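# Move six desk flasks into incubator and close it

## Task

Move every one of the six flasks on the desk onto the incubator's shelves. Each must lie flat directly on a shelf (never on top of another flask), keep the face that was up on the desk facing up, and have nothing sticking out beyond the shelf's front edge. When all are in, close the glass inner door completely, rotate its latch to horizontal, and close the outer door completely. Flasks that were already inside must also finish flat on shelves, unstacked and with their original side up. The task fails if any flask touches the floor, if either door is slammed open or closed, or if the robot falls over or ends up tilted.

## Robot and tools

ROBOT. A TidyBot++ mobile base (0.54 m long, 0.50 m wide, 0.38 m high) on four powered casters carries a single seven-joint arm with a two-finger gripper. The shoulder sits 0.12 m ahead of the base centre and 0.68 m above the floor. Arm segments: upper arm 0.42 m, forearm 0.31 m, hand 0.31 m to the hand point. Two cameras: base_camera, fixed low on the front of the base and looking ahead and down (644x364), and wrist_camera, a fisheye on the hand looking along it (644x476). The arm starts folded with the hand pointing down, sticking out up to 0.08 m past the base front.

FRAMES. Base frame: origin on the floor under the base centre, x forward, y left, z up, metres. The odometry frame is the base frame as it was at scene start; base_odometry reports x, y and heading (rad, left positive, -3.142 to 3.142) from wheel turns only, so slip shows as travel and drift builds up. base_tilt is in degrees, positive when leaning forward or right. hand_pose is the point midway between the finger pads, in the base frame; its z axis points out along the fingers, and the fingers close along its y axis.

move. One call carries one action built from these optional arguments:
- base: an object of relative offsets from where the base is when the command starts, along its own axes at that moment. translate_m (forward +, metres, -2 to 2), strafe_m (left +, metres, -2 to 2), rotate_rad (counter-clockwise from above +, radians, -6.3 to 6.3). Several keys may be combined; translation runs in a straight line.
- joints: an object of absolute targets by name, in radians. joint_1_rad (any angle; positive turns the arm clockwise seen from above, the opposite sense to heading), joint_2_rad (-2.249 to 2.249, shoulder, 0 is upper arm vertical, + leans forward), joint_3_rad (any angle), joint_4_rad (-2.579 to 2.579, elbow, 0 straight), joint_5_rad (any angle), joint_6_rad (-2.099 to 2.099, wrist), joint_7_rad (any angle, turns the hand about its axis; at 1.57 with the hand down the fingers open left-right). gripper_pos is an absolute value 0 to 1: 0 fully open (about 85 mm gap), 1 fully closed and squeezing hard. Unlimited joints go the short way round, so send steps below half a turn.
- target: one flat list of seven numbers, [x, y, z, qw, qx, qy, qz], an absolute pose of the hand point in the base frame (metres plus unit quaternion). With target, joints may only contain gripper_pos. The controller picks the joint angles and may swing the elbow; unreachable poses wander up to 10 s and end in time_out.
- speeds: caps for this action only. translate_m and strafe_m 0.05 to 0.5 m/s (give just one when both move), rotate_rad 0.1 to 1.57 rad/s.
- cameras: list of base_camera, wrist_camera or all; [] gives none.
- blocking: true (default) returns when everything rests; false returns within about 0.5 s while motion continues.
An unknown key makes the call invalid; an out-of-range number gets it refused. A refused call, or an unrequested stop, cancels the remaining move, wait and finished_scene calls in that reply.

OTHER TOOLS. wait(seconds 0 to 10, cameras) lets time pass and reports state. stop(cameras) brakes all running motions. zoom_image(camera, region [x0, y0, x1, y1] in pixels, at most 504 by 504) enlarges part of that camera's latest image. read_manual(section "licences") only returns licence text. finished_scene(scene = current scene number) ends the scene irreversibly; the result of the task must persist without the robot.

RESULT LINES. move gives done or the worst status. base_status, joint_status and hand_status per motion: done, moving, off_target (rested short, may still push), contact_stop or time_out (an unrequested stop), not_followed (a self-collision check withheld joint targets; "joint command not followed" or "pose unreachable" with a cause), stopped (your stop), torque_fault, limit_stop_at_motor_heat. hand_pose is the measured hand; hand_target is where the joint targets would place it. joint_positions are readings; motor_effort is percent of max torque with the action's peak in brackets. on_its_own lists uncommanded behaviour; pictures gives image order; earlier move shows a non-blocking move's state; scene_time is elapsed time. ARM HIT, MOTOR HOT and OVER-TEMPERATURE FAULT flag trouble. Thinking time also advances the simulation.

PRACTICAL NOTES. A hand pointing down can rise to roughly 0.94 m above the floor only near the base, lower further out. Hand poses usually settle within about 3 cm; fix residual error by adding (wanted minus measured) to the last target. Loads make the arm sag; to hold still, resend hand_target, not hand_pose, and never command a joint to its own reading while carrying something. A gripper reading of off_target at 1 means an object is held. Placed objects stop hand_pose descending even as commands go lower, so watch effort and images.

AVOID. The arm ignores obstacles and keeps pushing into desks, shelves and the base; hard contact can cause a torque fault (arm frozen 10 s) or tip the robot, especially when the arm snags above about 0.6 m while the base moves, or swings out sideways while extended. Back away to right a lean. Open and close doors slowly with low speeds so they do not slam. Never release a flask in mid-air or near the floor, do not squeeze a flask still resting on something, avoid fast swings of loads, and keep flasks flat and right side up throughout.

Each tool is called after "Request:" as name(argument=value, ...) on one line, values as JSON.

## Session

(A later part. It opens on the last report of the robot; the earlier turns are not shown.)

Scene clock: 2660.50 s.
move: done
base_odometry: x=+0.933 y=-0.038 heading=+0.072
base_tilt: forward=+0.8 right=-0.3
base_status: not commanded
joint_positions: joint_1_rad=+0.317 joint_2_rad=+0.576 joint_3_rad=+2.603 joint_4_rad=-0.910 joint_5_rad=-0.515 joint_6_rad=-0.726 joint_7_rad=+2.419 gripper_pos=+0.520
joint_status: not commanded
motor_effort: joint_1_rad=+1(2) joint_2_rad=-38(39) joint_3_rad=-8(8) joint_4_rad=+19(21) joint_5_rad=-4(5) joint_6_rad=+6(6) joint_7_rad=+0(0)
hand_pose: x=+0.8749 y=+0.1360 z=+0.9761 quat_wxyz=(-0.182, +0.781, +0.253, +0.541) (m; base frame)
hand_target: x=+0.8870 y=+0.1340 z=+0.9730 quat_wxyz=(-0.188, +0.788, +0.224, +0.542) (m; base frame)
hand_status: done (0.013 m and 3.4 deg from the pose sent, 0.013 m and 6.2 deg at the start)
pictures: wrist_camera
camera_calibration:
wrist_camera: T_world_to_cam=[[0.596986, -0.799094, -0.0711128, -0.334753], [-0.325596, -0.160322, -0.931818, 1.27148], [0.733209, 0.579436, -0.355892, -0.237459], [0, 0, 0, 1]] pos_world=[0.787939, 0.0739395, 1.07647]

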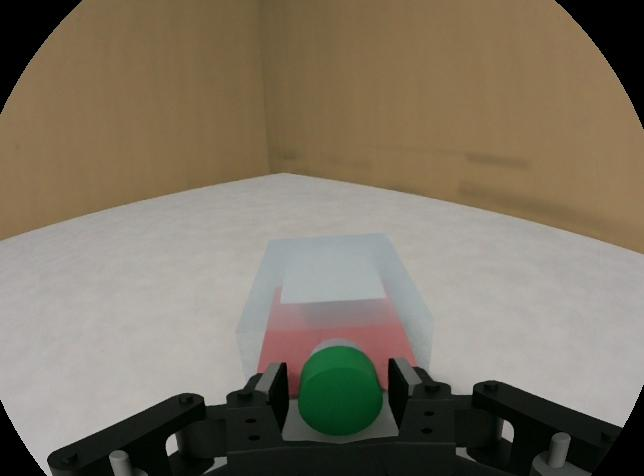

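Request:
move(joints={"gripper_pos": 0.65}, cameras=[])

Request:
move(joints={"gripper_pos": 0.74}, cameras=["wrist_camera"])

Request:
move(joints={"gripper_pos": 0.82}, cameras=[])

Request:
move(target=[0.887, 0.134, 1.018, -0.1876, 0.7878, 0.2244, 0.542], cameras=["wrist_camera"])

Scene clock: 2667.83 s.
move: done
base_odometry: x=+0.933 y=-0.038 heading=+0.072
base_tilt: forward=+0.8 right=-0.3
base_status: not commanded
joint_positions: joint_1_rad=+0.317 joint_2_rad=+0.576 joint_3_rad=+2.603 joint_4_rad=-0.910 joint_5_rad=-0.515 joint_6_rad=-0.726 joint_7_rad=+2.419 gripper_pos=+0.649
joint_status: all done
motor_effort: joint_1_rad=+1(1) joint_2_rad=-38(38) joint_3_rad=-7(8) joint_4_rad=+20(21) joint_5_rad=-4(5) joint_6_rad=+6(6) joint_7_rad=+0(0)
hand_pose: x=+0.8749 y=+0.1360 z=+0.9761 quat_wxyz=(-0.182, +0.781, +0.253, +0.541) (m; base frame)
hand_target: x=+0.8870 y=+0.1340 z=+0.9730 quat_wxyz=(-0.188, +0.788, +0.224, +0.542) (m; base frame)
hand_status: not commanded
pictures: none
No camera images: "cameras" was empty.

Scene clock: 2668.33 s.
move: off_target
base_odometry: x=+0.933 y=-0.038 heading=+0.072
base_tilt: forward=+0.8 right=-0.3
base_status: not commanded
joint_positions: joint_1_rad=+0.317 joint_2_rad=+0.576 joint_3_rad=+2.603 joint_4_rad=-0.910 joint_5_rad=-0.515 joint_6_rad=-0.726 joint_7_rad=+2.419 gripper_pos=+0.683
joint_status: gripper_pos off_target (ended at +0.683, target +0.740)
motor_effort: joint_1_rad=+1(1) joint_2_rad=-37(38) joint_3_rad=-7(7) joint_4_rad=+19(20) joint_5_rad=-4(4) joint_6_rad=+6(6) joint_7_rad=+0(1)
hand_pose: x=+0.8749 y=+0.1360 z=+0.9761 quat_wxyz=(-0.182, +0.781, +0.253, +0.541) (m; base frame)
hand_target: x=+0.8870 y=+0.1340 z=+0.9730 quat_wxyz=(-0.188, +0.788, +0.224, +0.542) (m; base frame)
hand_status: not commanded
pictures: wrist_camera
camera_calibration:
wrist_camera: T_world_to_cam=[[0.59696, -0.799118, -0.0710559, -0.334785], [-0.325479, -0.160281, -0.931865, 1.27153], [0.733282, 0.579414, -0.355778, -0.237601], [0, 0, 0, 1]] pos_world=[0.787939, 0.0739395, 1.07657]

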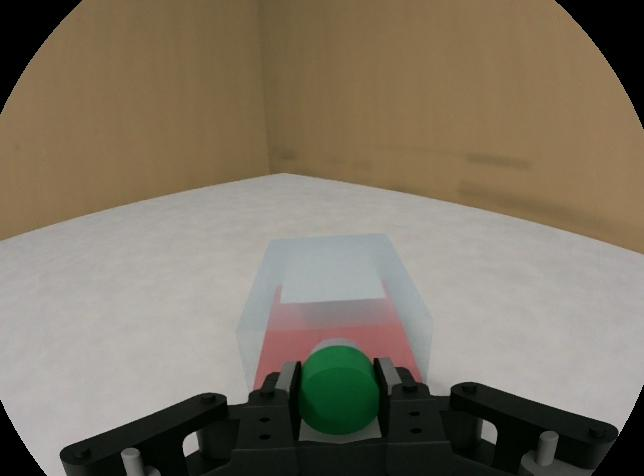

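Scene clock: 2668.83 s.
move: off_target
base_odometry: x=+0.933 y=-0.038 heading=+0.072
base_tilt: forward=+0.8 right=-0.3
base_status: not commanded
joint_positions: joint_1_rad=+0.317 joint_2_rad=+0.576 joint_3_rad=+2.603 joint_4_rad=-0.910 joint_5_rad=-0.515 joint_6_rad=-0.726 joint_7_rad=+2.419 gripper_pos=+0.683
joint_status: gripper_pos off_target (ended at +0.683, target +0.820)
motor_effort: joint_1_rad=+1(2) joint_2_rad=-37(38) joint_3_rad=-7(7) joint_4_rad=+20(20) joint_5_rad=-4(4) joint_6_rad=+5(6) joint_7_rad=+0(0)
hand_pose: x=+0.8749 y=+0.1360 z=+0.9761 quat_wxyz=(-0.182, +0.781, +0.253, +0.541) (m; base frame)
hand_target: x=+0.8870 y=+0.1340 z=+0.9730 quat_wxyz=(-0.188, +0.788, +0.224, +0.542) (m; base frame)
hand_status: not commanded
pictures: none
No camera images: "cameras" was empty.

Scene clock: 2670.00 s.
move: done
base_odometry: x=+0.933 y=-0.038 heading=+0.072
base_tilt: forward=+0.8 right=-0.3
base_status: not commanded
joint_positions: joint_1_rad=+0.245 joint_2_rad=+0.583 joint_3_rad=+2.686 joint_4_rad=-0.725 joint_5_rad=-0.507 joint_6_rad=-0.809 joint_7_rad=+2.325 gripper_pos=+0.683
joint_status: not commanded
motor_effort: joint_1_rad=+1(2) joint_2_rad=-40(41) joint_3_rad=-7(8) joint_4_rad=+20(22) joint_5_rad=-5(5) joint_6_rad=+7(7) joint_7_rad=+0(1)
hand_pose: x=+0.8815 y=+0.1363 z=+1.0384 quat_wxyz=(-0.183, +0.767, +0.241, +0.566) (m; base frame)
hand_target: x=+0.8870 y=+0.1340 z=+1.0180 quat_wxyz=(-0.188, +0.788, +0.224, +0.542) (m; base frame)
hand_status: done (0.021 m and 4.1 deg from the pose sent, 0.044 m and 3.4 deg at the start)
pictures: wrist_camera
camera_calibration:
wrist_camera: T_world_to_cam=[[0.583431, -0.809373, -0.0672609, -0.324605], [-0.282843, -0.124854, -0.951005, 1.30927], [0.76132, 0.57387, -0.301769, -0.300544], [0, 0, 0, 1]] pos_world=[0.788512, 0.0732143, 1.13259]

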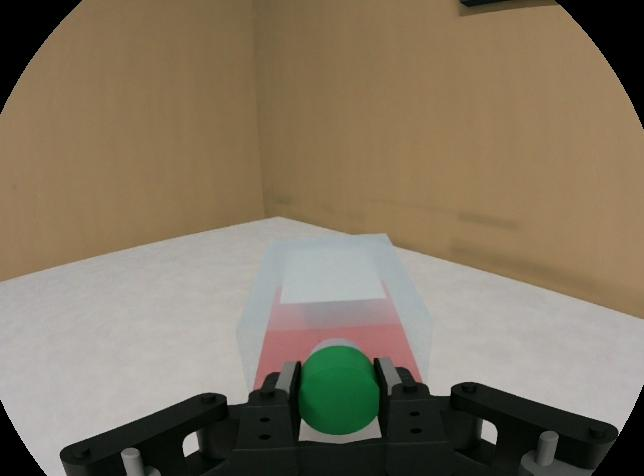

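Request:
move(target=[0.72, 0.06, 1.08, -0.1339, 0.7965, 0.1912, 0.5577], cameras=[])

Request:
move(target=[0.58, 0.02, 1.09, -0.0749, 0.8122, 0.1069, 0.5687], cameras=[])

Request:
move(target=[0.45, 0, 1.08, 0, 0.8191, 0, 0.5736], cameras=[])

Request:
move(base={"translate_m": -1.536, "strafe_m": -0.08, "rotate_rad": -1.923}, speeds={"rotate_rad": 0.6})

Scene clock: 2684.80 s.
move: done
base_odometry: x=+0.933 y=-0.038 heading=+0.072
base_tilt: forward=+0.8 right=-0.3
base_status: not commanded
joint_positions: joint_1_rad=+0.243 joint_2_rad=+0.115 joint_3_rad=+3.095 joint_4_rad=-1.171 joint_5_rad=-0.788 joint_6_rad=-0.881 joint_7_rad=+2.363 gripper_pos=+0.683
joint_status: not commanded
motor_effort: joint_1_rad=+0(2) joint_2_rad=-25(42) joint_3_rad=-1(6) joint_4_rad=+20(22) joint_5_rad=-5(5) joint_6_rad=+7(7) joint_7_rad=+0(0)
hand_pose: x=+0.7277 y=+0.0517 z=+1.0825 quat_wxyz=(-0.128, +0.802, +0.165, +0.560) (m; base frame)
hand_target: x=+0.7200 y=+0.0600 z=+1.0800 quat_wxyz=(-0.134, +0.797, +0.191, +0.558) (m; base frame)
hand_status: done (0.012 m and 3.2 deg from the pose sent, 0.183 m and 8.7 deg at the start)
pictures: none
No camera images: "cameras" was empty.

Scene clock: 2686.87 s.
move: done
base_odometry: x=+0.933 y=-0.038 heading=+0.072
base_tilt: forward=+0.8 right=-0.3
base_status: not commanded
joint_positions: joint_1_rad=-0.296 joint_2_rad=-0.285 joint_3_rad=+3.475 joint_4_rad=-1.478 joint_5_rad=-0.376 joint_6_rad=-0.828 joint_7_rad=+2.089 gripper_pos=+0.683
joint_status: not commanded
motor_effort: joint_1_rad=+1(2) joint_2_rad=-11(27) joint_3_rad=-2(3) joint_4_rad=+20(22) joint_5_rad=-3(6) joint_6_rad=+8(9) joint_7_rad=+0(1)
hand_pose: x=+0.5780 y=+0.0377 z=+1.0817 quat_wxyz=(-0.076, +0.816, +0.144, +0.555) (m; base frame)
hand_target: x=+0.5800 y=+0.0200 z=+1.0900 quat_wxyz=(-0.075, +0.812, +0.107, +0.569) (m; base frame)
hand_status: done (0.020 m and 4.6 deg from the pose sent, 0.151 m and 9.1 deg at the start)
pictures: none
No camera images: "cameras" was empty.

Scene clock: 2688.70 s.
move: done
base_odometry: x=+0.933 y=-0.038 heading=+0.072
base_tilt: forward=+0.8 right=-0.3
base_status: not commanded
joint_positions: joint_1_rad=-0.023 joint_2_rad=-0.579 joint_3_rad=+3.168 joint_4_rad=-1.633 joint_5_rad=-0.047 joint_6_rad=-0.837 joint_7_rad=+1.653 gripper_pos=+0.683
joint_status: not commanded
motor_effort: joint_1_rad=+1(2) joint_2_rad=+0(12) joint_3_rad=-1(3) joint_4_rad=+19(22) joint_5_rad=-1(3) joint_6_rad=+10(10) joint_7_rad=+0(0)
hand_pose: x=+0.4580 y=+0.0069 z=+1.0915 quat_wxyz=(-0.006, +0.810, +0.027, +0.586) (m; base frame)
hand_target: x=+0.4500 y=+0.0000 z=+1.0800 quat_wxyz=(+0.000, +0.819, +0.000, +0.574) (m; base frame)
hand_status: done (0.016 m and 3.6 deg from the pose sent, 0.133 m and 18.8 deg at the start)
pictures: none
No camera images: "cameras" was empty.

Scene clock: 2693.23 s.
move: done
base_odometry: x=-0.594 y=-0.228 heading=-1.852
base_tilt: forward=+0.8 right=-0.3
base_status: done
joint_positions: joint_1_rad=-0.020 joint_2_rad=-0.581 joint_3_rad=+3.162 joint_4_rad=-1.637 joint_5_rad=-0.039 joint_6_rad=-0.837 joint_7_rad=+1.651 gripper_pos=+0.683
joint_status: not commanded
motor_effort: joint_1_rad=+0(2) joint_2_rad=-1(4) joint_3_rad=+0(3) joint_4_rad=+21(21) joint_5_rad=+0(2) joint_6_rad=+9(10) joint_7_rad=+0(1)
hand_pose: x=+0.4571 y=+0.0069 z=+1.0900 quat_wxyz=(-0.001, +0.811, +0.029, +0.585) (m; base frame)
hand_target: x=+0.4500 y=+0.0000 z=+1.0800 quat_wxyz=(+0.000, +0.819, +0.000, +0.574) (m; base frame)
hand_status: not commanded
pictures: base_camera, wrist_camera
camera_calibration:
wrist_camera: T_world_to_cam=[[0.0573399, -0.99797, -0.0277296, 0.020372], [-0.326436, 0.00750719, -0.94519, 1.23484], [0.943479, 0.063249, -0.325343, 0.0582921], [0, 0, 0, 1]] pos_world=[0.346931, 0.00737355, 1.18669]

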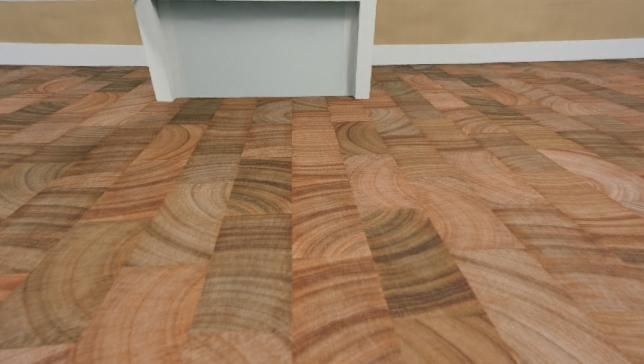

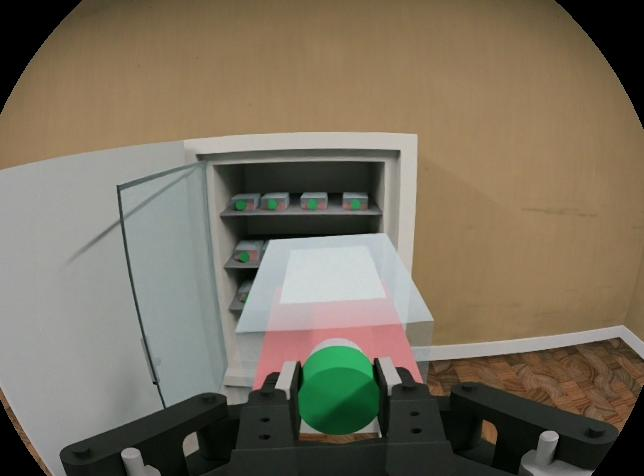

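Request:
move(target=[0.68, 0, 0.98, 0, 0.8064, 0, 0.5913], cameras=[])

Request:
move(target=[0.78, 0, 0.85, 0, 0.8064, 0, 0.5913], cameras=[])

Request:
move(target=[0.85, 0, 0.72, 0, 0.8064, 0, 0.5913])

Scene clock: 2708.77 s.
move: done
base_odometry: x=-0.594 y=-0.228 heading=-1.852
base_tilt: forward=+0.8 right=-0.2
base_status: not commanded
joint_positions: joint_1_rad=-0.020 joint_2_rad=-0.125 joint_3_rad=+3.162 joint_4_rad=-1.766 joint_5_rad=-0.039 joint_6_rad=-0.273 joint_7_rad=+1.651 gripper_pos=+0.683
joint_status: not commanded
motor_effort: joint_1_rad=+1(2) joint_2_rad=-18(21) joint_3_rad=-1(1) joint_4_rad=+21(23) joint_5_rad=+0(1) joint_6_rad=+9(10) joint_7_rad=+0(0)
hand_pose: x=+0.6734 y=+0.0039 z=+0.9727 quat_wxyz=(+0.007, +0.817, +0.020, +0.576) (m; base frame)
hand_target: x=+0.6800 y=+0.0000 z=+0.9800 quat_wxyz=(+0.000, +0.806, +0.000, +0.591) (m; base frame)
hand_status: done (0.011 m and 3.2 deg from the pose sent, 0.249 m and 3.4 deg at the start)
pictures: none
No camera images: "cameras" was empty.

Scene clock: 2710.53 s.
move: done
base_odometry: x=-0.594 y=-0.228 heading=-1.852
base_tilt: forward=+0.9 right=-0.3
base_status: not commanded
joint_positions: joint_1_rad=-0.015 joint_2_rad=+0.205 joint_3_rad=+3.162 joint_4_rad=-1.853 joint_5_rad=-0.030 joint_6_rad=+0.141 joint_7_rad=+1.634 gripper_pos=+0.683
joint_status: not commanded
motor_effort: joint_1_rad=+1(2) joint_2_rad=-29(32) joint_3_rad=-1(1) joint_4_rad=+20(22) joint_5_rad=+0(1) joint_6_rad=+9(10) joint_7_rad=+0(1)
hand_pose: x=+0.7753 y=-0.0021 z=+0.8407 quat_wxyz=(+0.014, +0.818, +0.012, +0.574) (m; base frame)
hand_target: x=+0.7800 y=+0.0000 z=+0.8500 quat_wxyz=(+0.000, +0.806, +0.000, +0.591) (m; base frame)
hand_status: done (0.011 m and 3.2 deg from the pose sent, 0.163 m and 3.2 deg at the start)
pictures: none
No camera images: "cameras" was empty.

Scene clock: 2712.27 s.
move: done
base_odometry: x=-0.594 y=-0.228 heading=-1.852
base_tilt: forward=+0.8 right=-0.3
base_status: not commanded
joint_positions: joint_1_rad=-0.015 joint_2_rad=+0.535 joint_3_rad=+3.162 joint_4_rad=-1.853 joint_5_rad=-0.030 joint_6_rad=+0.457 joint_7_rad=+1.634 gripper_pos=+0.683
joint_status: not commanded
motor_effort: joint_1_rad=+1(1) joint_2_rad=-36(40) joint_3_rad=-1(1) joint_4_rad=+17(20) joint_5_rad=+0(1) joint_6_rad=+9(10) joint_7_rad=+0(0)
hand_pose: x=+0.8399 y=-0.0038 z=+0.7042 quat_wxyz=(+0.020, +0.822, +0.013, +0.568) (m; base frame)
hand_target: x=+0.8500 y=+0.0000 z=+0.7200 quat_wxyz=(+0.000, +0.806, +0.000, +0.591) (m; base frame)
hand_status: done (0.019 m and 4.3 deg from the pose sent, 0.142 m and 3.2 deg at the start)
pictures: base_camera, wrist_camera
camera_calibration:
wrist_camera: T_world_to_cam=[[0.00590986, -0.999921, -0.0110748, 0.00845529], [-0.363048, 0.00817388, -0.931735, 1.01645], [0.931752, 0.00952711, -0.362971, -0.391558], [0, 0, 0, 1]] pos_world=[0.733805, 0.00387671, 0.80503]

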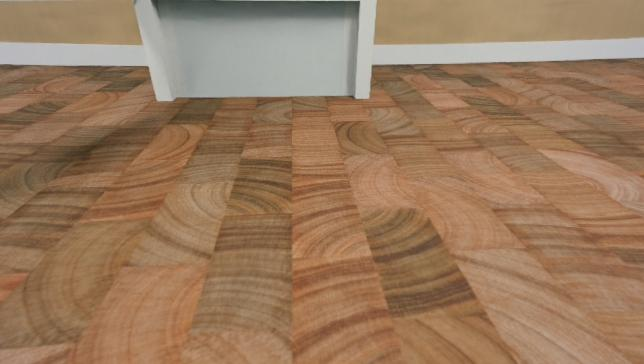

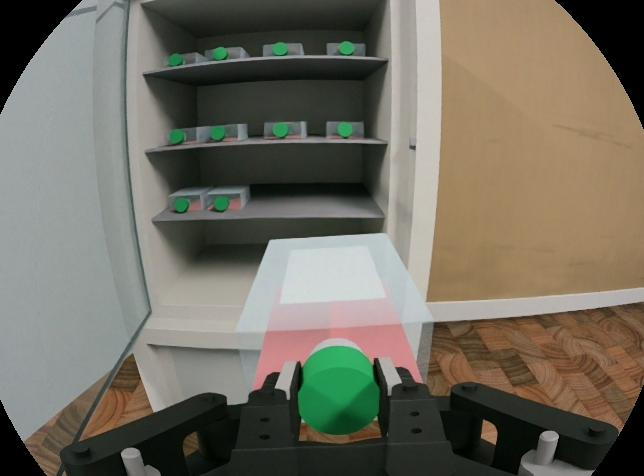

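Request:
move(target=[0.868, -0.001, 0.68, -0.017, 0.8061, -0.0232, 0.5911], cameras=[])

Request:
move(base={"translate_m": 0.45}, cameras=["wrist_camera", "base_camera"])

Scene clock: 2723.57 s.
move: done
base_odometry: x=-0.594 y=-0.228 heading=-1.852
base_tilt: forward=+0.8 right=-0.3
base_status: not commanded
joint_positions: joint_1_rad=-0.012 joint_2_rad=+0.635 joint_3_rad=+3.159 joint_4_rad=-1.834 joint_5_rad=-0.030 joint_6_rad=+0.536 joint_7_rad=+1.590 gripper_pos=+0.683
joint_status: not commanded
motor_effort: joint_1_rad=+1(2) joint_2_rad=-39(41) joint_3_rad=-1(1) joint_4_rad=+15(17) joint_5_rad=+0(1) joint_6_rad=+9(10) joint_7_rad=+0(0)
hand_pose: x=+0.8555 y=-0.0050 z=+0.6640 quat_wxyz=(+0.009, +0.823, -0.005, +0.568) (m; base frame)
hand_target: x=+0.8680 y=-0.0010 z=+0.6800 quat_wxyz=(-0.017, +0.806, -0.023, +0.591) (m; base frame)
hand_status: done (0.021 m and 4.9 deg from the pose sent, 0.037 m and 6.8 deg at the start)
pictures: none
No camera images: "cameras" was empty.

Scene clock: 2725.80 s.
move: done
base_odometry: x=-0.719 y=-0.660 heading=-1.853
base_tilt: forward=+0.8 right=-0.3
base_status: done
joint_positions: joint_1_rad=-0.011 joint_2_rad=+0.637 joint_3_rad=+3.159 joint_4_rad=-1.829 joint_5_rad=-0.030 joint_6_rad=+0.538 joint_7_rad=+1.590 gripper_pos=+0.683
joint_status: not commanded
motor_effort: joint_1_rad=+1(2) joint_2_rad=-39(42) joint_3_rad=-1(2) joint_4_rad=+15(17) joint_5_rad=+0(1) joint_6_rad=+9(10) joint_7_rad=+0(0)
hand_pose: x=+0.8577 y=-0.0054 z=+0.6662 quat_wxyz=(+0.009, +0.821, -0.005, +0.570) (m; base frame)
hand_target: x=+0.8680 y=-0.0010 z=+0.6800 quat_wxyz=(-0.017, +0.806, -0.023, +0.591) (m; base frame)
hand_status: not commanded
pictures: base_camera, wrist_camera
camera_calibration:
wrist_camera: T_world_to_cam=[[-0.0115423, -0.998658, -0.0504798, 0.0475869], [-0.357393, 0.0512686, -0.932546, 0.983448], [0.933883, 0.00727742, -0.357505, -0.427369], [0, 0, 0, 1]] pos_world=[0.751139, 0.00021319, 0.766726]

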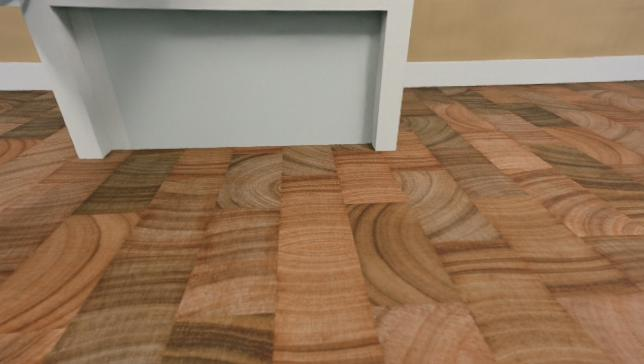

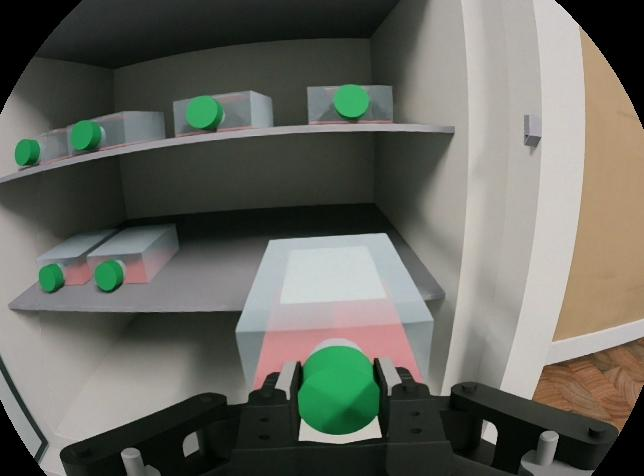

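Request:
move(base={"translate_m": 0.23}, speeds={"translate_m": 0.25}, cameras=["wrist_camera"])

Request:
move(target=[0.868, -0.001, 0.66, -0.017, 0.8061, -0.0232, 0.5911], cameras=["wrist_camera"])

Scene clock: 2735.53 s.
move: done
base_odometry: x=-0.783 y=-0.881 heading=-1.854
base_tilt: forward=+0.8 right=-0.3
base_status: done
joint_positions: joint_1_rad=-0.011 joint_2_rad=+0.637 joint_3_rad=+3.158 joint_4_rad=-1.828 joint_5_rad=-0.030 joint_6_rad=+0.539 joint_7_rad=+1.590 gripper_pos=+0.683
joint_status: not commanded
motor_effort: joint_1_rad=+1(2) joint_2_rad=-39(40) joint_3_rad=-1(2) joint_4_rad=+16(17) joint_5_rad=+0(1) joint_6_rad=+9(10) joint_7_rad=+0(1)
hand_pose: x=+0.8579 y=-0.0057 z=+0.6665 quat_wxyz=(+0.009, +0.821, -0.005, +0.571) (m; base frame)
hand_target: x=+0.8680 y=-0.0010 z=+0.6800 quat_wxyz=(-0.017, +0.806, -0.023, +0.591) (m; base frame)
hand_status: not commanded
pictures: wrist_camera
camera_calibration:
wrist_camera: T_world_to_cam=[[-0.0119213, -0.99864, -0.0507563, 0.0477948], [-0.35658, 0.0516684, -0.932835, 0.983297], [0.934189, 0.00697809, -0.356711, -0.428227], [0, 0, 0, 1]] pos_world=[0.751239, -0.0000874187, 0.766927]

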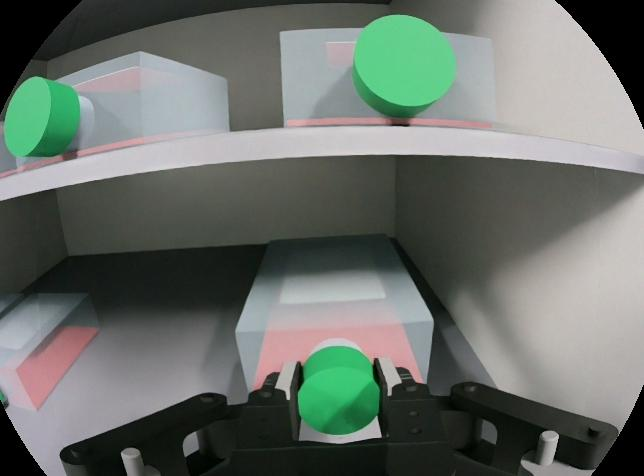

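Scene clock: 2736.30 s.
move: done
base_odometry: x=-0.783 y=-0.881 heading=-1.854
base_tilt: forward=+0.8 right=-0.3
base_status: not commanded
joint_positions: joint_1_rad=-0.010 joint_2_rad=+0.667 joint_3_rad=+3.158 joint_4_rad=-1.828 joint_5_rad=-0.030 joint_6_rad=+0.591 joint_7_rad=+1.590 gripper_pos=+0.683
joint_status: not commanded
motor_effort: joint_1_rad=+0(1) joint_2_rad=-39(41) joint_3_rad=-1(1) joint_4_rad=+16(16) joint_5_rad=+0(1) joint_6_rad=+9(10) joint_7_rad=+0(0)
hand_pose: x=+0.8629 y=-0.0057 z=+0.6598 quat_wxyz=(+0.010, +0.814, -0.005, +0.580) (m; base frame)
hand_target: x=+0.8680 y=-0.0010 z=+0.6600 quat_wxyz=(-0.017, +0.806, -0.023, +0.591) (m; base frame)
hand_status: done (0.007 m and 4.0 deg from the pose sent, 0.013 m and 4.6 deg at the start)
pictures: wrist_camera
camera_calibration:
wrist_camera: T_world_to_cam=[[-0.0107697, -0.998699, -0.0498457, 0.0460044], [-0.335222, 0.05057, -0.940781, 0.965617], [0.942078, 0.0065775, -0.335331, -0.456241], [0, 0, 0, 1]] pos_world=[0.754006, 0.000114259, 0.757736]

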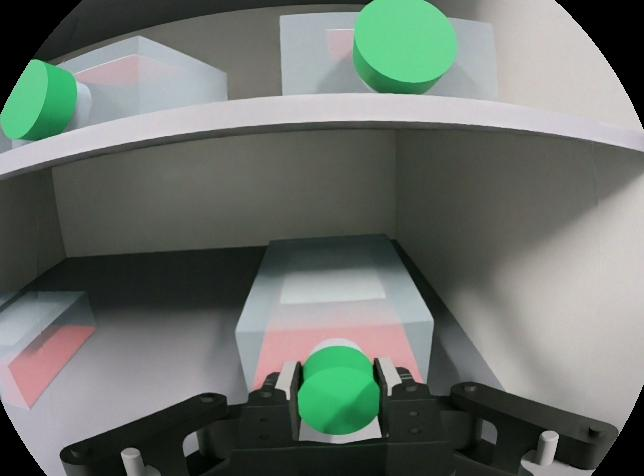

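Request:
move(target=[0.867, -0.001, 0.647, -0.0229, 0.811, -0.0319, 0.5839], cameras=[])

Request:
move(target=[0.867, -0.001, 0.635, -0.0229, 0.811, -0.0319, 0.5839], cameras=["wrist_camera"])

Scene clock: 2746.47 s.
move: done
base_odometry: x=-0.783 y=-0.881 heading=-1.854
base_tilt: forward=+0.8 right=-0.3
base_status: not commanded
joint_positions: joint_1_rad=-0.007 joint_2_rad=+0.681 joint_3_rad=+3.152 joint_4_rad=-1.828 joint_5_rad=-0.030 joint_6_rad=+0.592 joint_7_rad=+1.574 gripper_pos=+0.683
joint_status: not commanded
motor_effort: joint_1_rad=+0(2) joint_2_rad=-40(41) joint_3_rad=-1(1) joint_4_rad=+15(16) joint_5_rad=+0(1) joint_6_rad=+9(10) joint_7_rad=+0(0)
hand_pose: x=+0.8625 y=-0.0048 z=+0.6493 quat_wxyz=(+0.004, +0.818, -0.012, +0.575) (m; base frame)
hand_target: x=+0.8670 y=-0.0010 z=+0.6470 quat_wxyz=(-0.023, +0.811, -0.032, +0.584) (m; base frame)
hand_status: done (0.006 m and 4.0 deg from the pose sent, 0.014 m and 4.9 deg at the start)
pictures: none
No camera images: "cameras" was empty.

Scene clock: 2747.17 s.
move: done
base_odometry: x=-0.783 y=-0.881 heading=-1.854
base_tilt: forward=+0.8 right=-0.3
base_status: not commanded
joint_positions: joint_1_rad=-0.007 joint_2_rad=+0.706 joint_3_rad=+3.152 joint_4_rad=-1.828 joint_5_rad=-0.030 joint_6_rad=+0.622 joint_7_rad=+1.574 gripper_pos=+0.683
joint_status: not commanded
motor_effort: joint_1_rad=+0(2) joint_2_rad=-40(41) joint_3_rad=-1(2) joint_4_rad=+15(15) joint_5_rad=+0(1) joint_6_rad=+9(10) joint_7_rad=+0(1)
hand_pose: x=+0.8647 y=-0.0050 z=+0.6397 quat_wxyz=(+0.004, +0.817, -0.012, +0.577) (m; base frame)
hand_target: x=+0.8670 y=-0.0010 z=+0.6350 quat_wxyz=(-0.023, +0.811, -0.032, +0.584) (m; base frame)
hand_status: done (0.007 m and 4.0 deg from the pose sent, 0.015 m and 4.0 deg at the start)
pictures: wrist_camera
camera_calibration:
wrist_camera: T_world_to_cam=[[-0.015675, -0.997641, -0.0668335, 0.0608095], [-0.3425, 0.0681553, -0.937042, 0.951246], [0.939387, 0.00820234, -0.342761, -0.45761], [0, 0, 0, 1]] pos_world=[0.756628, -0.00041293, 0.738571]

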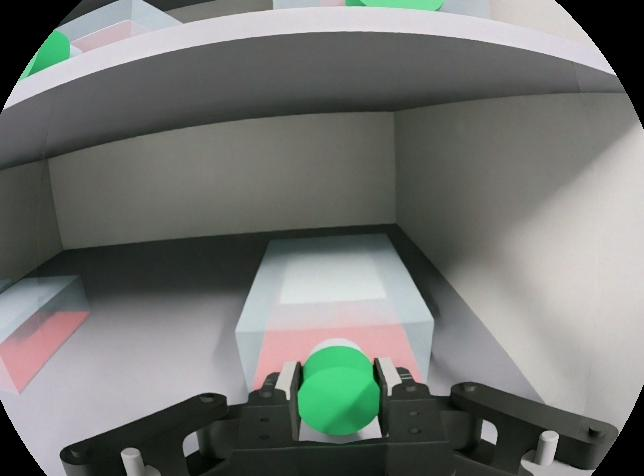

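Request:
move(target=[0.863, -0.001, 0.627, -0.0229, 0.811, -0.0319, 0.5839], cameras=[])

Request:
move(target=[0.863, -0.001, 0.619, -0.0229, 0.811, -0.0319, 0.5839], cameras=["wrist_camera"])

Scene clock: 2751.17 s.
move: done
base_odometry: x=-0.783 y=-0.881 heading=-1.854
base_tilt: forward=+0.8 right=-0.3
base_status: not commanded
joint_positions: joint_1_rad=-0.007 joint_2_rad=+0.715 joint_3_rad=+3.152 joint_4_rad=-1.840 joint_5_rad=-0.030 joint_6_rad=+0.652 joint_7_rad=+1.574 gripper_pos=+0.683
joint_status: not commanded
motor_effort: joint_1_rad=+1(2) joint_2_rad=-40(41) joint_3_rad=-1(2) joint_4_rad=+14(15) joint_5_rad=+0(0) joint_6_rad=+9(10) joint_7_rad=+0(0)
hand_pose: x=+0.8630 y=-0.0052 z=+0.6360 quat_wxyz=(+0.004, +0.814, -0.012, +0.580) (m; base frame)
hand_target: x=+0.8630 y=-0.0010 z=+0.6270 quat_wxyz=(-0.023, +0.811, -0.032, +0.584) (m; base frame)
hand_status: done (0.010 m and 3.9 deg from the pose sent, 0.013 m and 4.0 deg at the start)
pictures: none
No camera images: "cameras" was empty.

Scene clock: 2751.83 s.
move: done
base_odometry: x=-0.783 y=-0.881 heading=-1.854
base_tilt: forward=+0.8 right=-0.3
base_status: not commanded
joint_positions: joint_1_rad=-0.007 joint_2_rad=+0.733 joint_3_rad=+3.152 joint_4_rad=-1.840 joint_5_rad=-0.030 joint_6_rad=+0.670 joint_7_rad=+1.574 gripper_pos=+0.683
joint_status: not commanded
motor_effort: joint_1_rad=+1(1) joint_2_rad=-40(41) joint_3_rad=-1(2) joint_4_rad=+14(15) joint_5_rad=+0(0) joint_6_rad=+9(10) joint_7_rad=+0(0)
hand_pose: x=+0.8640 y=-0.0053 z=+0.6280 quat_wxyz=(+0.005, +0.814, -0.012, +0.580) (m; base frame)
hand_target: x=+0.8630 y=-0.0010 z=+0.6190 quat_wxyz=(-0.023, +0.811, -0.032, +0.584) (m; base frame)
hand_status: done (0.010 m and 4.0 deg from the pose sent, 0.018 m and 3.9 deg at the start)
pictures: wrist_camera
camera_calibration:
wrist_camera: T_world_to_cam=[[-0.0156719, -0.997723, -0.0655962, 0.0589436], [-0.334369, 0.0670569, -0.940054, 0.934941], [0.942312, 0.00720086, -0.334658, -0.468505], [0, 0, 0, 1]] pos_world=[0.755017, -0.000511202, 0.725972]

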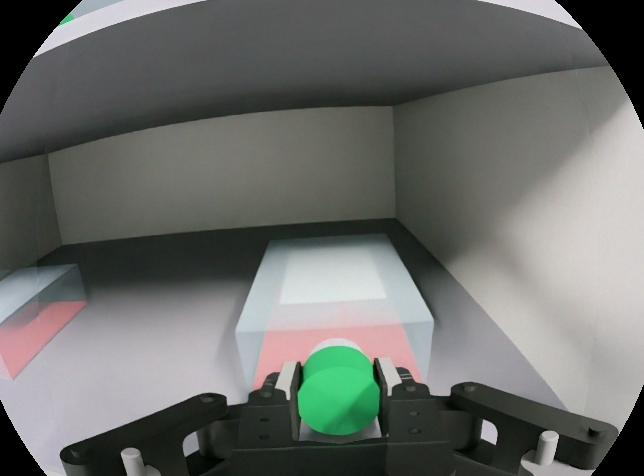

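Request:
move(target=[0.862, -0.001, 0.613, -0.0225, 0.8186, -0.0322, 0.5732], cameras=["wrist_camera"])

Scene clock: 2756.67 s.
move: done
base_odometry: x=-0.783 y=-0.881 heading=-1.854
base_tilt: forward=+0.8 right=-0.3
base_status: not commanded
joint_positions: joint_1_rad=-0.007 joint_2_rad=+0.733 joint_3_rad=+3.152 joint_4_rad=-1.840 joint_5_rad=-0.030 joint_6_rad=+0.662 joint_7_rad=+1.574 gripper_pos=+0.683
joint_status: not commanded
motor_effort: joint_1_rad=+1(1) joint_2_rad=-40(41) joint_3_rad=-1(2) joint_4_rad=+15(15) joint_5_rad=+0(1) joint_6_rad=+9(10) joint_7_rad=+0(0)
hand_pose: x=+0.8632 y=-0.0052 z=+0.6257 quat_wxyz=(+0.005, +0.817, -0.012, +0.577) (m; base frame)
hand_target: x=+0.8620 y=-0.0010 z=+0.6130 quat_wxyz=(-0.022, +0.819, -0.032, +0.573) (m; base frame)
hand_status: done (0.013 m and 3.9 deg from the pose sent, 0.016 m and 4.0 deg at the start)
pictures: wrist_camera
camera_calibration:
wrist_camera: T_world_to_cam=[[-0.016156, -0.997709, -0.0656987, 0.0592846], [-0.341649, 0.0672609, -0.937418, 0.937119], [0.939689, 0.00730098, -0.341953, -0.461753], [0, 0, 0, 1]] pos_world=[0.755028, -0.000511522, 0.724469]

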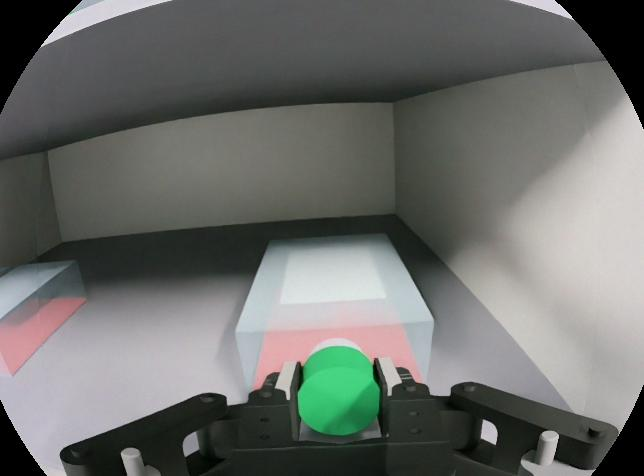

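Request:
move(target=[0.862, -0.001, 0.607, -0.0225, 0.8186, -0.0322, 0.5732], cameras=[])

Request:
move(target=[0.862, -0.001, 0.6, -0.0225, 0.8186, -0.0322, 0.5732], cameras=["wrist_camera"])

Scene clock: 2761.13 s.
move: done
base_odometry: x=-0.783 y=-0.881 heading=-1.854
base_tilt: forward=+0.8 right=-0.3
base_status: not commanded
joint_positions: joint_1_rad=-0.007 joint_2_rad=+0.739 joint_3_rad=+3.152 joint_4_rad=-1.840 joint_5_rad=-0.030 joint_6_rad=+0.667 joint_7_rad=+1.574 gripper_pos=+0.683
joint_status: not commanded
motor_effort: joint_1_rad=+1(2) joint_2_rad=-39(40) joint_3_rad=-1(2) joint_4_rad=+14(14) joint_5_rad=+0(0) joint_6_rad=+9(9) joint_7_rad=+0(1)
hand_pose: x=+0.8634 y=-0.0053 z=+0.6226 quat_wxyz=(+0.005, +0.817, -0.012, +0.577) (m; base frame)
hand_target: x=+0.8620 y=-0.0010 z=+0.6070 quat_wxyz=(-0.022, +0.819, -0.032, +0.573) (m; base frame)
hand_status: done (0.016 m and 3.9 deg from the pose sent, 0.019 m and 3.9 deg at the start)
pictures: none
No camera images: "cameras" was empty.

Scene clock: 2761.70 s.
move: done
base_odometry: x=-0.783 y=-0.881 heading=-1.854
base_tilt: forward=+0.8 right=-0.3
base_status: not commanded
joint_positions: joint_1_rad=-0.007 joint_2_rad=+0.745 joint_3_rad=+3.152 joint_4_rad=-1.840 joint_5_rad=-0.030 joint_6_rad=+0.682 joint_7_rad=+1.574 gripper_pos=+0.683
joint_status: not commanded
motor_effort: joint_1_rad=+0(2) joint_2_rad=-38(39) joint_3_rad=-1(1) joint_4_rad=+12(14) joint_5_rad=+0(1) joint_6_rad=+8(9) joint_7_rad=+0(1)
hand_pose: x=+0.8645 y=-0.0053 z=+0.6222 quat_wxyz=(+0.005, +0.814, -0.012, +0.580) (m; base frame)
hand_target: x=+0.8620 y=-0.0010 z=+0.6000 quat_wxyz=(-0.022, +0.819, -0.032, +0.573) (m; base frame)
hand_status: done (0.023 m and 4.0 deg from the pose sent, 0.023 m and 3.9 deg at the start)
pictures: wrist_camera
camera_calibration:
wrist_camera: T_world_to_cam=[[-0.0157662, -0.997745, -0.0652447, 0.058391], [-0.334447, 0.0667566, -0.940047, 0.929743], [0.942283, 0.00699991, -0.334745, -0.470927], [0, 0, 0, 1]] pos_world=[0.755617, -0.000510732, 0.720172]

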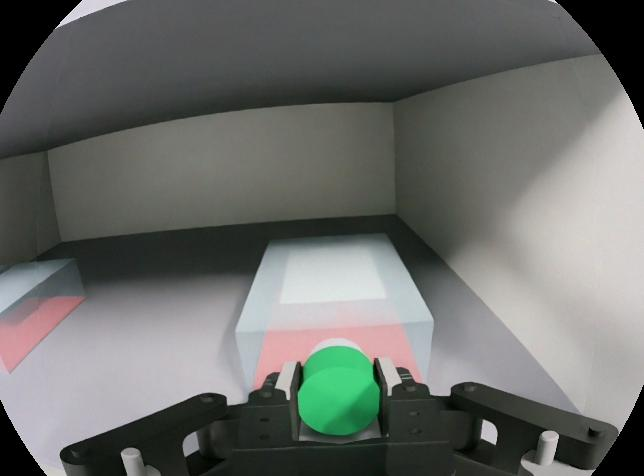

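Request:
move(target=[0.861, -0.001, 0.606, -0.0218, 0.8309, -0.0326, 0.5552], cameras=["wrist_camera"])

Scene clock: 2766.17 s.
move: done
base_odometry: x=-0.783 y=-0.881 heading=-1.854
base_tilt: forward=+0.9 right=-0.3
base_status: not commanded
joint_positions: joint_1_rad=-0.007 joint_2_rad=+0.733 joint_3_rad=+3.152 joint_4_rad=-1.830 joint_5_rad=-0.030 joint_6_rad=+0.635 joint_7_rad=+1.574 gripper_pos=+0.683
joint_status: not commanded
motor_effort: joint_1_rad=+1(2) joint_2_rad=-36(39) joint_3_rad=-1(2) joint_4_rad=+12(13) joint_5_rad=+0(0) joint_6_rad=+7(8) joint_7_rad=+1(1)
hand_pose: x=+0.8640 y=-0.0052 z=+0.6226 quat_wxyz=(+0.004, +0.821, -0.012, +0.570) (m; base frame)
hand_target: x=+0.8610 y=-0.0010 z=+0.6060 quat_wxyz=(-0.022, +0.831, -0.033, +0.555) (m; base frame)
hand_status: done (0.017 m and 4.3 deg from the pose sent, 0.017 m and 5.2 deg at the start)
pictures: wrist_camera
camera_calibration:
wrist_camera: T_world_to_cam=[[-0.0172373, -0.997659, -0.0661718, 0.0602999], [-0.357512, 0.0679562, -0.931433, 0.944452], [0.933749, 0.0076018, -0.357846, -0.448579], [0, 0, 0, 1]] pos_world=[0.757553, -0.000612613, 0.723161]

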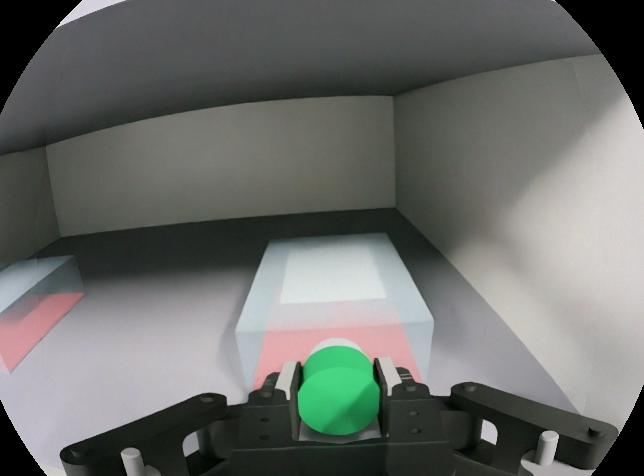

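Request:
move(target=[0.862, -0.001, 0.613, -0.0218, 0.8309, -0.0326, 0.5552], cameras=[])

Request:
move(joints={"gripper_pos": 0.62}, cameras=["wrist_camera"])

Request:
move(joints={"gripper_pos": 0.5}, cameras=["wrist_camera"])

Scene clock: 2772.40 s.
move: done
base_odometry: x=-0.783 y=-0.881 heading=-1.854
base_tilt: forward=+0.8 right=-0.3
base_status: not commanded
joint_positions: joint_1_rad=-0.007 joint_2_rad=+0.729 joint_3_rad=+3.152 joint_4_rad=-1.829 joint_5_rad=-0.030 joint_6_rad=+0.626 joint_7_rad=+1.574 gripper_pos=+0.683
joint_status: not commanded
motor_effort: joint_1_rad=+1(1) joint_2_rad=-36(38) joint_3_rad=-1(1) joint_4_rad=+12(13) joint_5_rad=+0(0) joint_6_rad=+6(7) joint_7_rad=+0(1)
hand_pose: x=+0.8635 y=-0.0052 z=+0.6226 quat_wxyz=(+0.004, +0.823, -0.012, +0.568) (m; base frame)
hand_target: x=+0.8620 y=-0.0010 z=+0.6130 quat_wxyz=(-0.022, +0.831, -0.033, +0.555) (m; base frame)
hand_status: done (0.011 m and 4.2 deg from the pose sent, 0.011 m and 4.3 deg at the start)
pictures: none
No camera images: "cameras" was empty.

Scene clock: 2773.13 s.
move: done
base_odometry: x=-0.783 y=-0.881 heading=-1.854
base_tilt: forward=+0.9 right=-0.3
base_status: not commanded
joint_positions: joint_1_rad=-0.007 joint_2_rad=+0.729 joint_3_rad=+3.152 joint_4_rad=-1.829 joint_5_rad=-0.030 joint_6_rad=+0.620 joint_7_rad=+1.574 gripper_pos=+0.620
joint_status: all done
motor_effort: joint_1_rad=+0(1) joint_2_rad=-39(40) joint_3_rad=-2(2) joint_4_rad=+14(15) joint_5_rad=+0(1) joint_6_rad=+9(9) joint_7_rad=+0(1)
hand_pose: x=+0.8629 y=-0.0052 z=+0.6210 quat_wxyz=(+0.004, +0.824, -0.012, +0.566) (m; base frame)
hand_target: x=+0.8620 y=-0.0010 z=+0.6130 quat_wxyz=(-0.022, +0.831, -0.033, +0.555) (m; base frame)
hand_status: not commanded
pictures: wrist_camera
camera_calibration:
wrist_camera: T_world_to_cam=[[-0.0178228, -0.99763, -0.0664659, 0.0609288], [-0.367591, 0.0683588, -0.927472, 0.948854], [0.929817, 0.00790212, -0.367938, -0.438465], [0, 0, 0, 1]] pos_world=[0.757568, -0.000613246, 0.722757]

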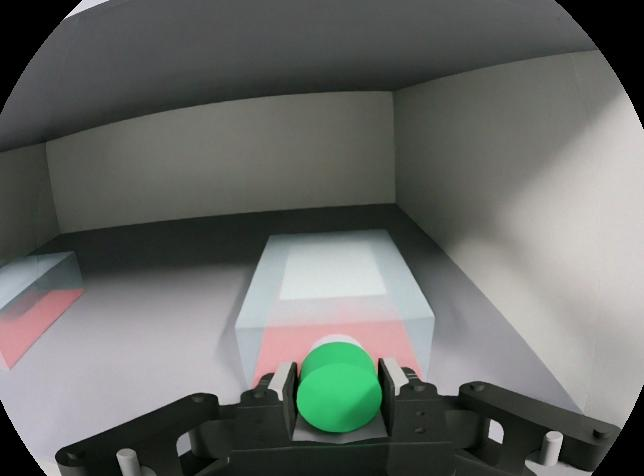

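Scene clock: 2773.67 s.
move: done
base_odometry: x=-0.783 y=-0.881 heading=-1.854
base_tilt: forward=+0.8 right=-0.3
base_status: not commanded
joint_positions: joint_1_rad=-0.007 joint_2_rad=+0.729 joint_3_rad=+3.152 joint_4_rad=-1.829 joint_5_rad=-0.030 joint_6_rad=+0.620 joint_7_rad=+1.574 gripper_pos=+0.500
joint_status: all done
motor_effort: joint_1_rad=+1(1) joint_2_rad=-39(40) joint_3_rad=-1(1) joint_4_rad=+13(15) joint_5_rad=+0(1) joint_6_rad=+9(9) joint_7_rad=+0(0)
hand_pose: x=+0.8629 y=-0.0052 z=+0.6210 quat_wxyz=(+0.004, +0.824, -0.012, +0.566) (m; base frame)
hand_target: x=+0.8620 y=-0.0010 z=+0.6130 quat_wxyz=(-0.022, +0.831, -0.033, +0.555) (m; base frame)
hand_status: not commanded
pictures: wrist_camera
camera_calibration:
wrist_camera: T_world_to_cam=[[-0.0178228, -0.99763, -0.0664659, 0.0609288], [-0.367591, 0.0683588, -0.927472, 0.948854], [0.929817, 0.00790212, -0.367938, -0.438465], [0, 0, 0, 1]] pos_world=[0.757568, -0.000613246, 0.722757]

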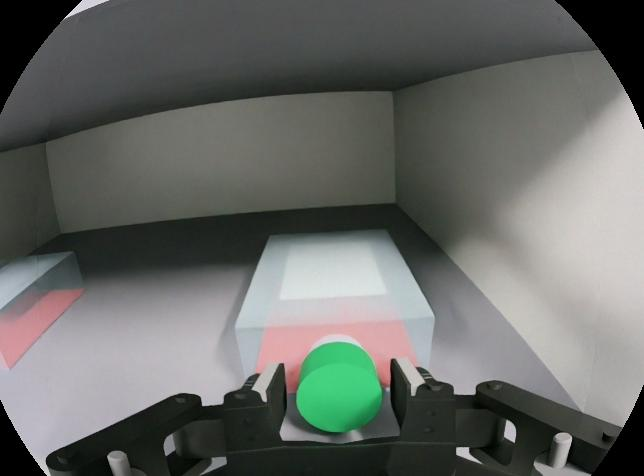

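Request:
move(base={"translate_m": -0.5}, speeds={"translate_m": 0.3}, cameras=["wrist_camera"])

Request:
move(target=[0.72, 0, 0.88, 0, 0.8191, 0, 0.5736], joints={"gripper_pos": 0.52}, cameras=["wrist_camera"])

Request:
move(target=[0.43, 0, 1.09, 0, 0.8191, 0, 0.5736], cameras=["wrist_camera"])

Scene clock: 2783.67 s.
move: done
base_odometry: x=-0.644 y=-0.401 heading=-1.853
base_tilt: forward=+0.8 right=-0.3
base_status: done
joint_positions: joint_1_rad=-0.003 joint_2_rad=+0.729 joint_3_rad=+3.149 joint_4_rad=-1.829 joint_5_rad=-0.030 joint_6_rad=+0.620 joint_7_rad=+1.574 gripper_pos=+0.500
joint_status: not commanded
motor_effort: joint_1_rad=+1(3) joint_2_rad=-39(41) joint_3_rad=-2(2) joint_4_rad=+14(15) joint_5_rad=+0(1) joint_6_rad=+9(9) joint_7_rad=+0(1)
hand_pose: x=+0.8629 y=-0.0062 z=+0.6211 quat_wxyz=(+0.004, +0.824, -0.013, +0.566) (m; base frame)
hand_target: x=+0.8620 y=-0.0010 z=+0.6130 quat_wxyz=(-0.022, +0.831, -0.033, +0.555) (m; base frame)
hand_status: not commanded
pictures: wrist_camera
camera_calibration:
wrist_camera: T_world_to_cam=[[-0.0193118, -0.997453, -0.0686667, 0.0626515], [-0.367232, 0.0709554, -0.927419, 0.948678], [0.929929, 0.00730647, -0.367667, -0.43861], [0, 0, 0, 1]] pos_world=[0.757471, -0.00161732, 0.722862]

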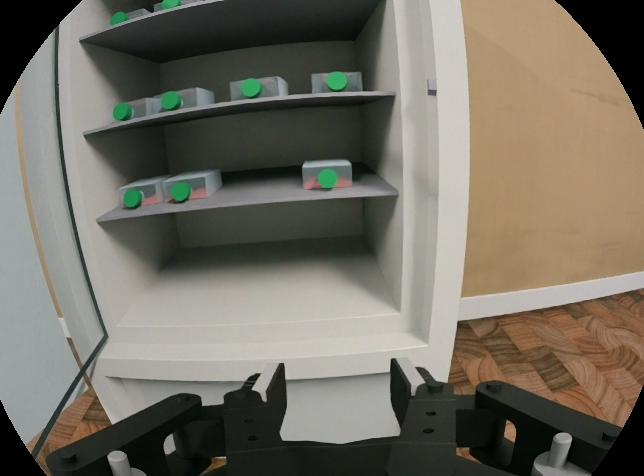

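Scene clock: 2785.90 s.
move: done
base_odometry: x=-0.644 y=-0.401 heading=-1.853
base_tilt: forward=+0.8 right=-0.3
base_status: not commanded
joint_positions: joint_1_rad=+0.043 joint_2_rad=+0.051 joint_3_rad=+3.104 joint_4_rad=-1.892 joint_5_rad=+0.001 joint_6_rad=+0.068 joint_7_rad=+1.574 gripper_pos=+0.520
joint_status: all done
motor_effort: joint_1_rad=+1(2) joint_2_rad=-23(42) joint_3_rad=-1(2) joint_4_rad=+20(21) joint_5_rad=+0(1) joint_6_rad=+9(9) joint_7_rad=+0(1)
hand_pose: x=+0.7299 y=-0.0023 z=+0.8942 quat_wxyz=(+0.002, +0.806, -0.001, +0.592) (m; base frame)
hand_target: x=+0.7200 y=+0.0000 z=+0.8800 quat_wxyz=(+0.000, +0.819, +0.000, +0.574) (m; base frame)
hand_status: done (0.017 m and 2.6 deg from the pose sent, 0.296 m and 1.9 deg at the start)
pictures: wrist_camera
camera_calibration:
wrist_camera: T_world_to_cam=[[0.00652814, -0.998343, -0.0571668, 0.0535153], [-0.309346, 0.0523476, -0.949508, 1.13032], [0.950927, 0.0238829, -0.308492, -0.282796], [0, 0, 0, 1]] pos_world=[0.618229, 0.0010111, 0.989066]

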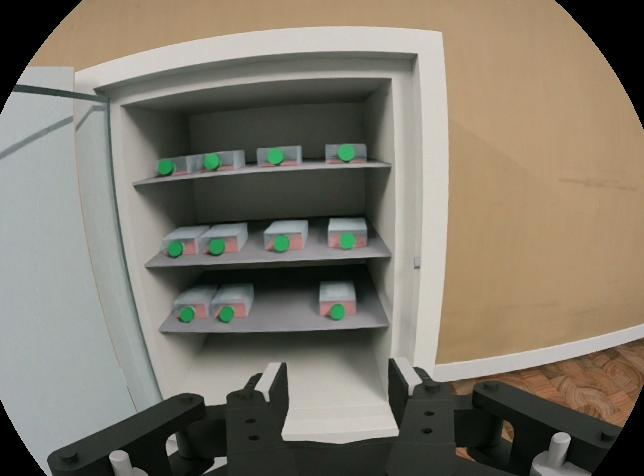

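Scene clock: 2788.20 s.
move: done
base_odometry: x=-0.644 y=-0.401 heading=-1.853
base_tilt: forward=+0.8 right=-0.3
base_status: not commanded
joint_positions: joint_1_rad=+0.019 joint_2_rad=-0.608 joint_3_rad=+3.122 joint_4_rad=-1.633 joint_5_rad=+0.001 joint_6_rad=-0.888 joint_7_rad=+1.574 gripper_pos=+0.520
joint_status: not commanded
motor_effort: joint_1_rad=+1(2) joint_2_rad=+2(25) joint_3_rad=+0(1) joint_4_rad=+19(22) joint_5_rad=+0(1) joint_6_rad=+9(9) joint_7_rad=+0(1)
hand_pose: x=+0.4402 y=+0.0045 z=+1.0856 quat_wxyz=(+0.007, +0.817, +0.003, +0.576) (m; base frame)
hand_target: x=+0.4300 y=+0.0000 z=+1.0900 quat_wxyz=(+0.000, +0.819, +0.000, +0.574) (m; base frame)
hand_status: done (0.012 m and 0.9 deg from the pose sent, 0.358 m and 2.6 deg at the start)
pictures: wrist_camera
camera_calibration:
wrist_camera: T_world_to_cam=[[0.00576342, -0.998979, -0.0447969, 0.0600691], [-0.345172, 0.0400569, -0.937684, 1.22501], [0.938522, 0.0208669, -0.344589, 0.0962269], [0, 0, 0, 1]] pos_world=[0.332181, 0.00892983, 1.18452]

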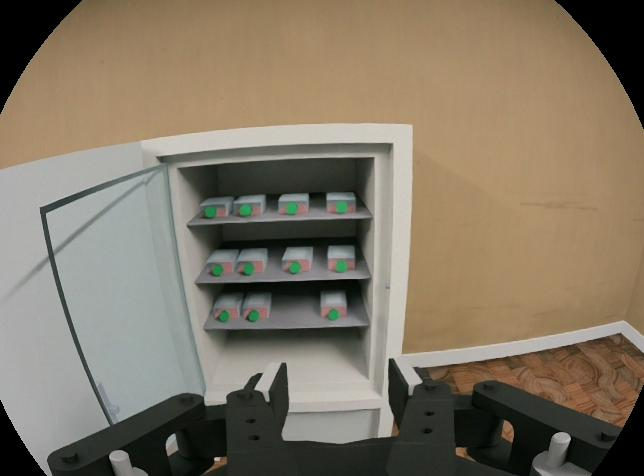

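Request:
move(base={"translate_m": -0.332, "strafe_m": 0.7825, "rotate_rad": 1.2}, speeds={"rotate_rad": 0.8}, cameras=["wrist_camera", "base_camera"])

Scene clock: 2807.47 s.
move: done
base_odometry: x=+0.200 y=-0.300 heading=-0.653
base_tilt: forward=+0.8 right=-0.3
base_status: done
joint_positions: joint_1_rad=+0.015 joint_2_rad=-0.609 joint_3_rad=+3.134 joint_4_rad=-1.633 joint_5_rad=+0.001 joint_6_rad=-0.891 joint_7_rad=+1.574 gripper_pos=+0.520
joint_status: not commanded
motor_effort: joint_1_rad=+1(2) joint_2_rad=+1(2) joint_3_rad=+0(3) joint_4_rad=+18(20) joint_5_rad=+0(1) joint_6_rad=+9(9) joint_7_rad=+0(1)
hand_pose: x=+0.4400 y=-0.0003 z=+1.0850 quat_wxyz=(+0.006, +0.818, -0.001, +0.575) (m; base frame)
hand_target: x=+0.4300 y=+0.0000 z=+1.0900 quat_wxyz=(+0.000, +0.819, +0.000, +0.574) (m; base frame)
hand_status: not commanded
pictures: base_camera, wrist_camera
camera_calibration:
wrist_camera: T_world_to_cam=[[-0.000825221, -0.998663, -0.051687, 0.065595], [-0.34724, 0.048757, -0.936508, 1.2242], [0.937776, 0.0171749, -0.346816, 0.0991118], [0, 0, 0, 1]] pos_world=[0.332199, 0.00411683, 1.18423]

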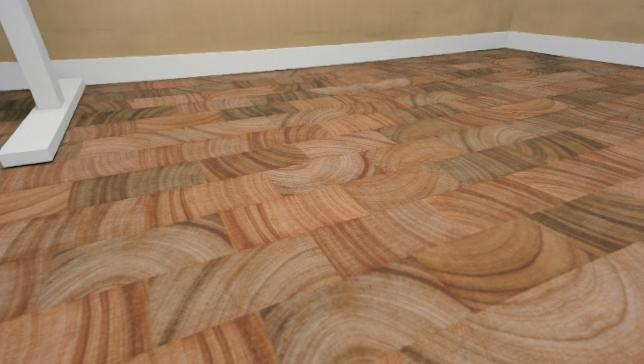

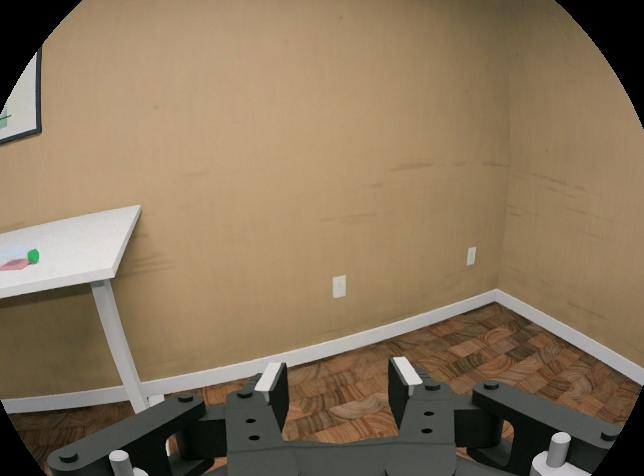

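Request:
move(base={"translate_m": 0.746, "strafe_m": -0.093, "rotate_rad": 1.16}, speeds={"rotate_rad": 0.8}, cameras=["wrist_camera", "base_camera"])

Scene clock: 2814.83 s.
move: done
base_odometry: x=+0.737 y=-0.827 heading=+0.508
base_tilt: forward=+0.8 right=-0.3
base_status: done
joint_positions: joint_1_rad=+0.014 joint_2_rad=-0.618 joint_3_rad=+3.136 joint_4_rad=-1.631 joint_5_rad=+0.001 joint_6_rad=-0.893 joint_7_rad=+1.574 gripper_pos=+0.520
joint_status: not commanded
motor_effort: joint_1_rad=+0(2) joint_2_rad=+2(5) joint_3_rad=+0(2) joint_4_rad=+19(20) joint_5_rad=+0(1) joint_6_rad=+9(9) joint_7_rad=+0(1)
hand_pose: x=+0.4361 y=-0.0005 z=+1.0886 quat_wxyz=(+0.006, +0.815, -0.001, +0.579) (m; base frame)
hand_target: x=+0.4300 y=+0.0000 z=+1.0900 quat_wxyz=(+0.000, +0.819, +0.000, +0.574) (m; base frame)
hand_status: not commanded
pictures: base_camera, wrist_camera
camera_calibration:
wrist_camera: T_world_to_cam=[[-0.0000895257, -0.998636, -0.0522056, 0.0658999], [-0.338297, 0.0491578, -0.939754, 1.2259], [0.941039, 0.0175769, -0.33784, 0.0928117], [0, 0, 0, 1]] pos_world=[0.327385, 0.00391621, 1.18684]

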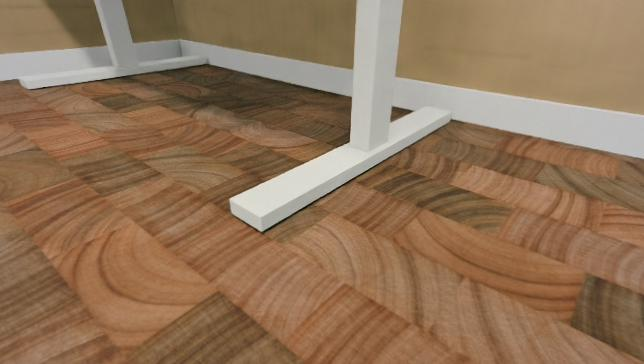

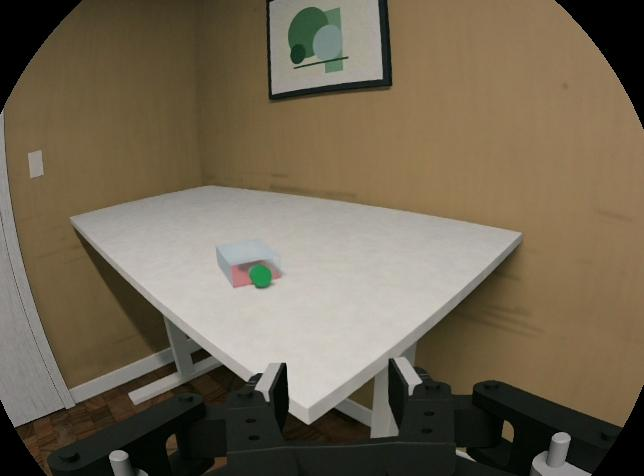

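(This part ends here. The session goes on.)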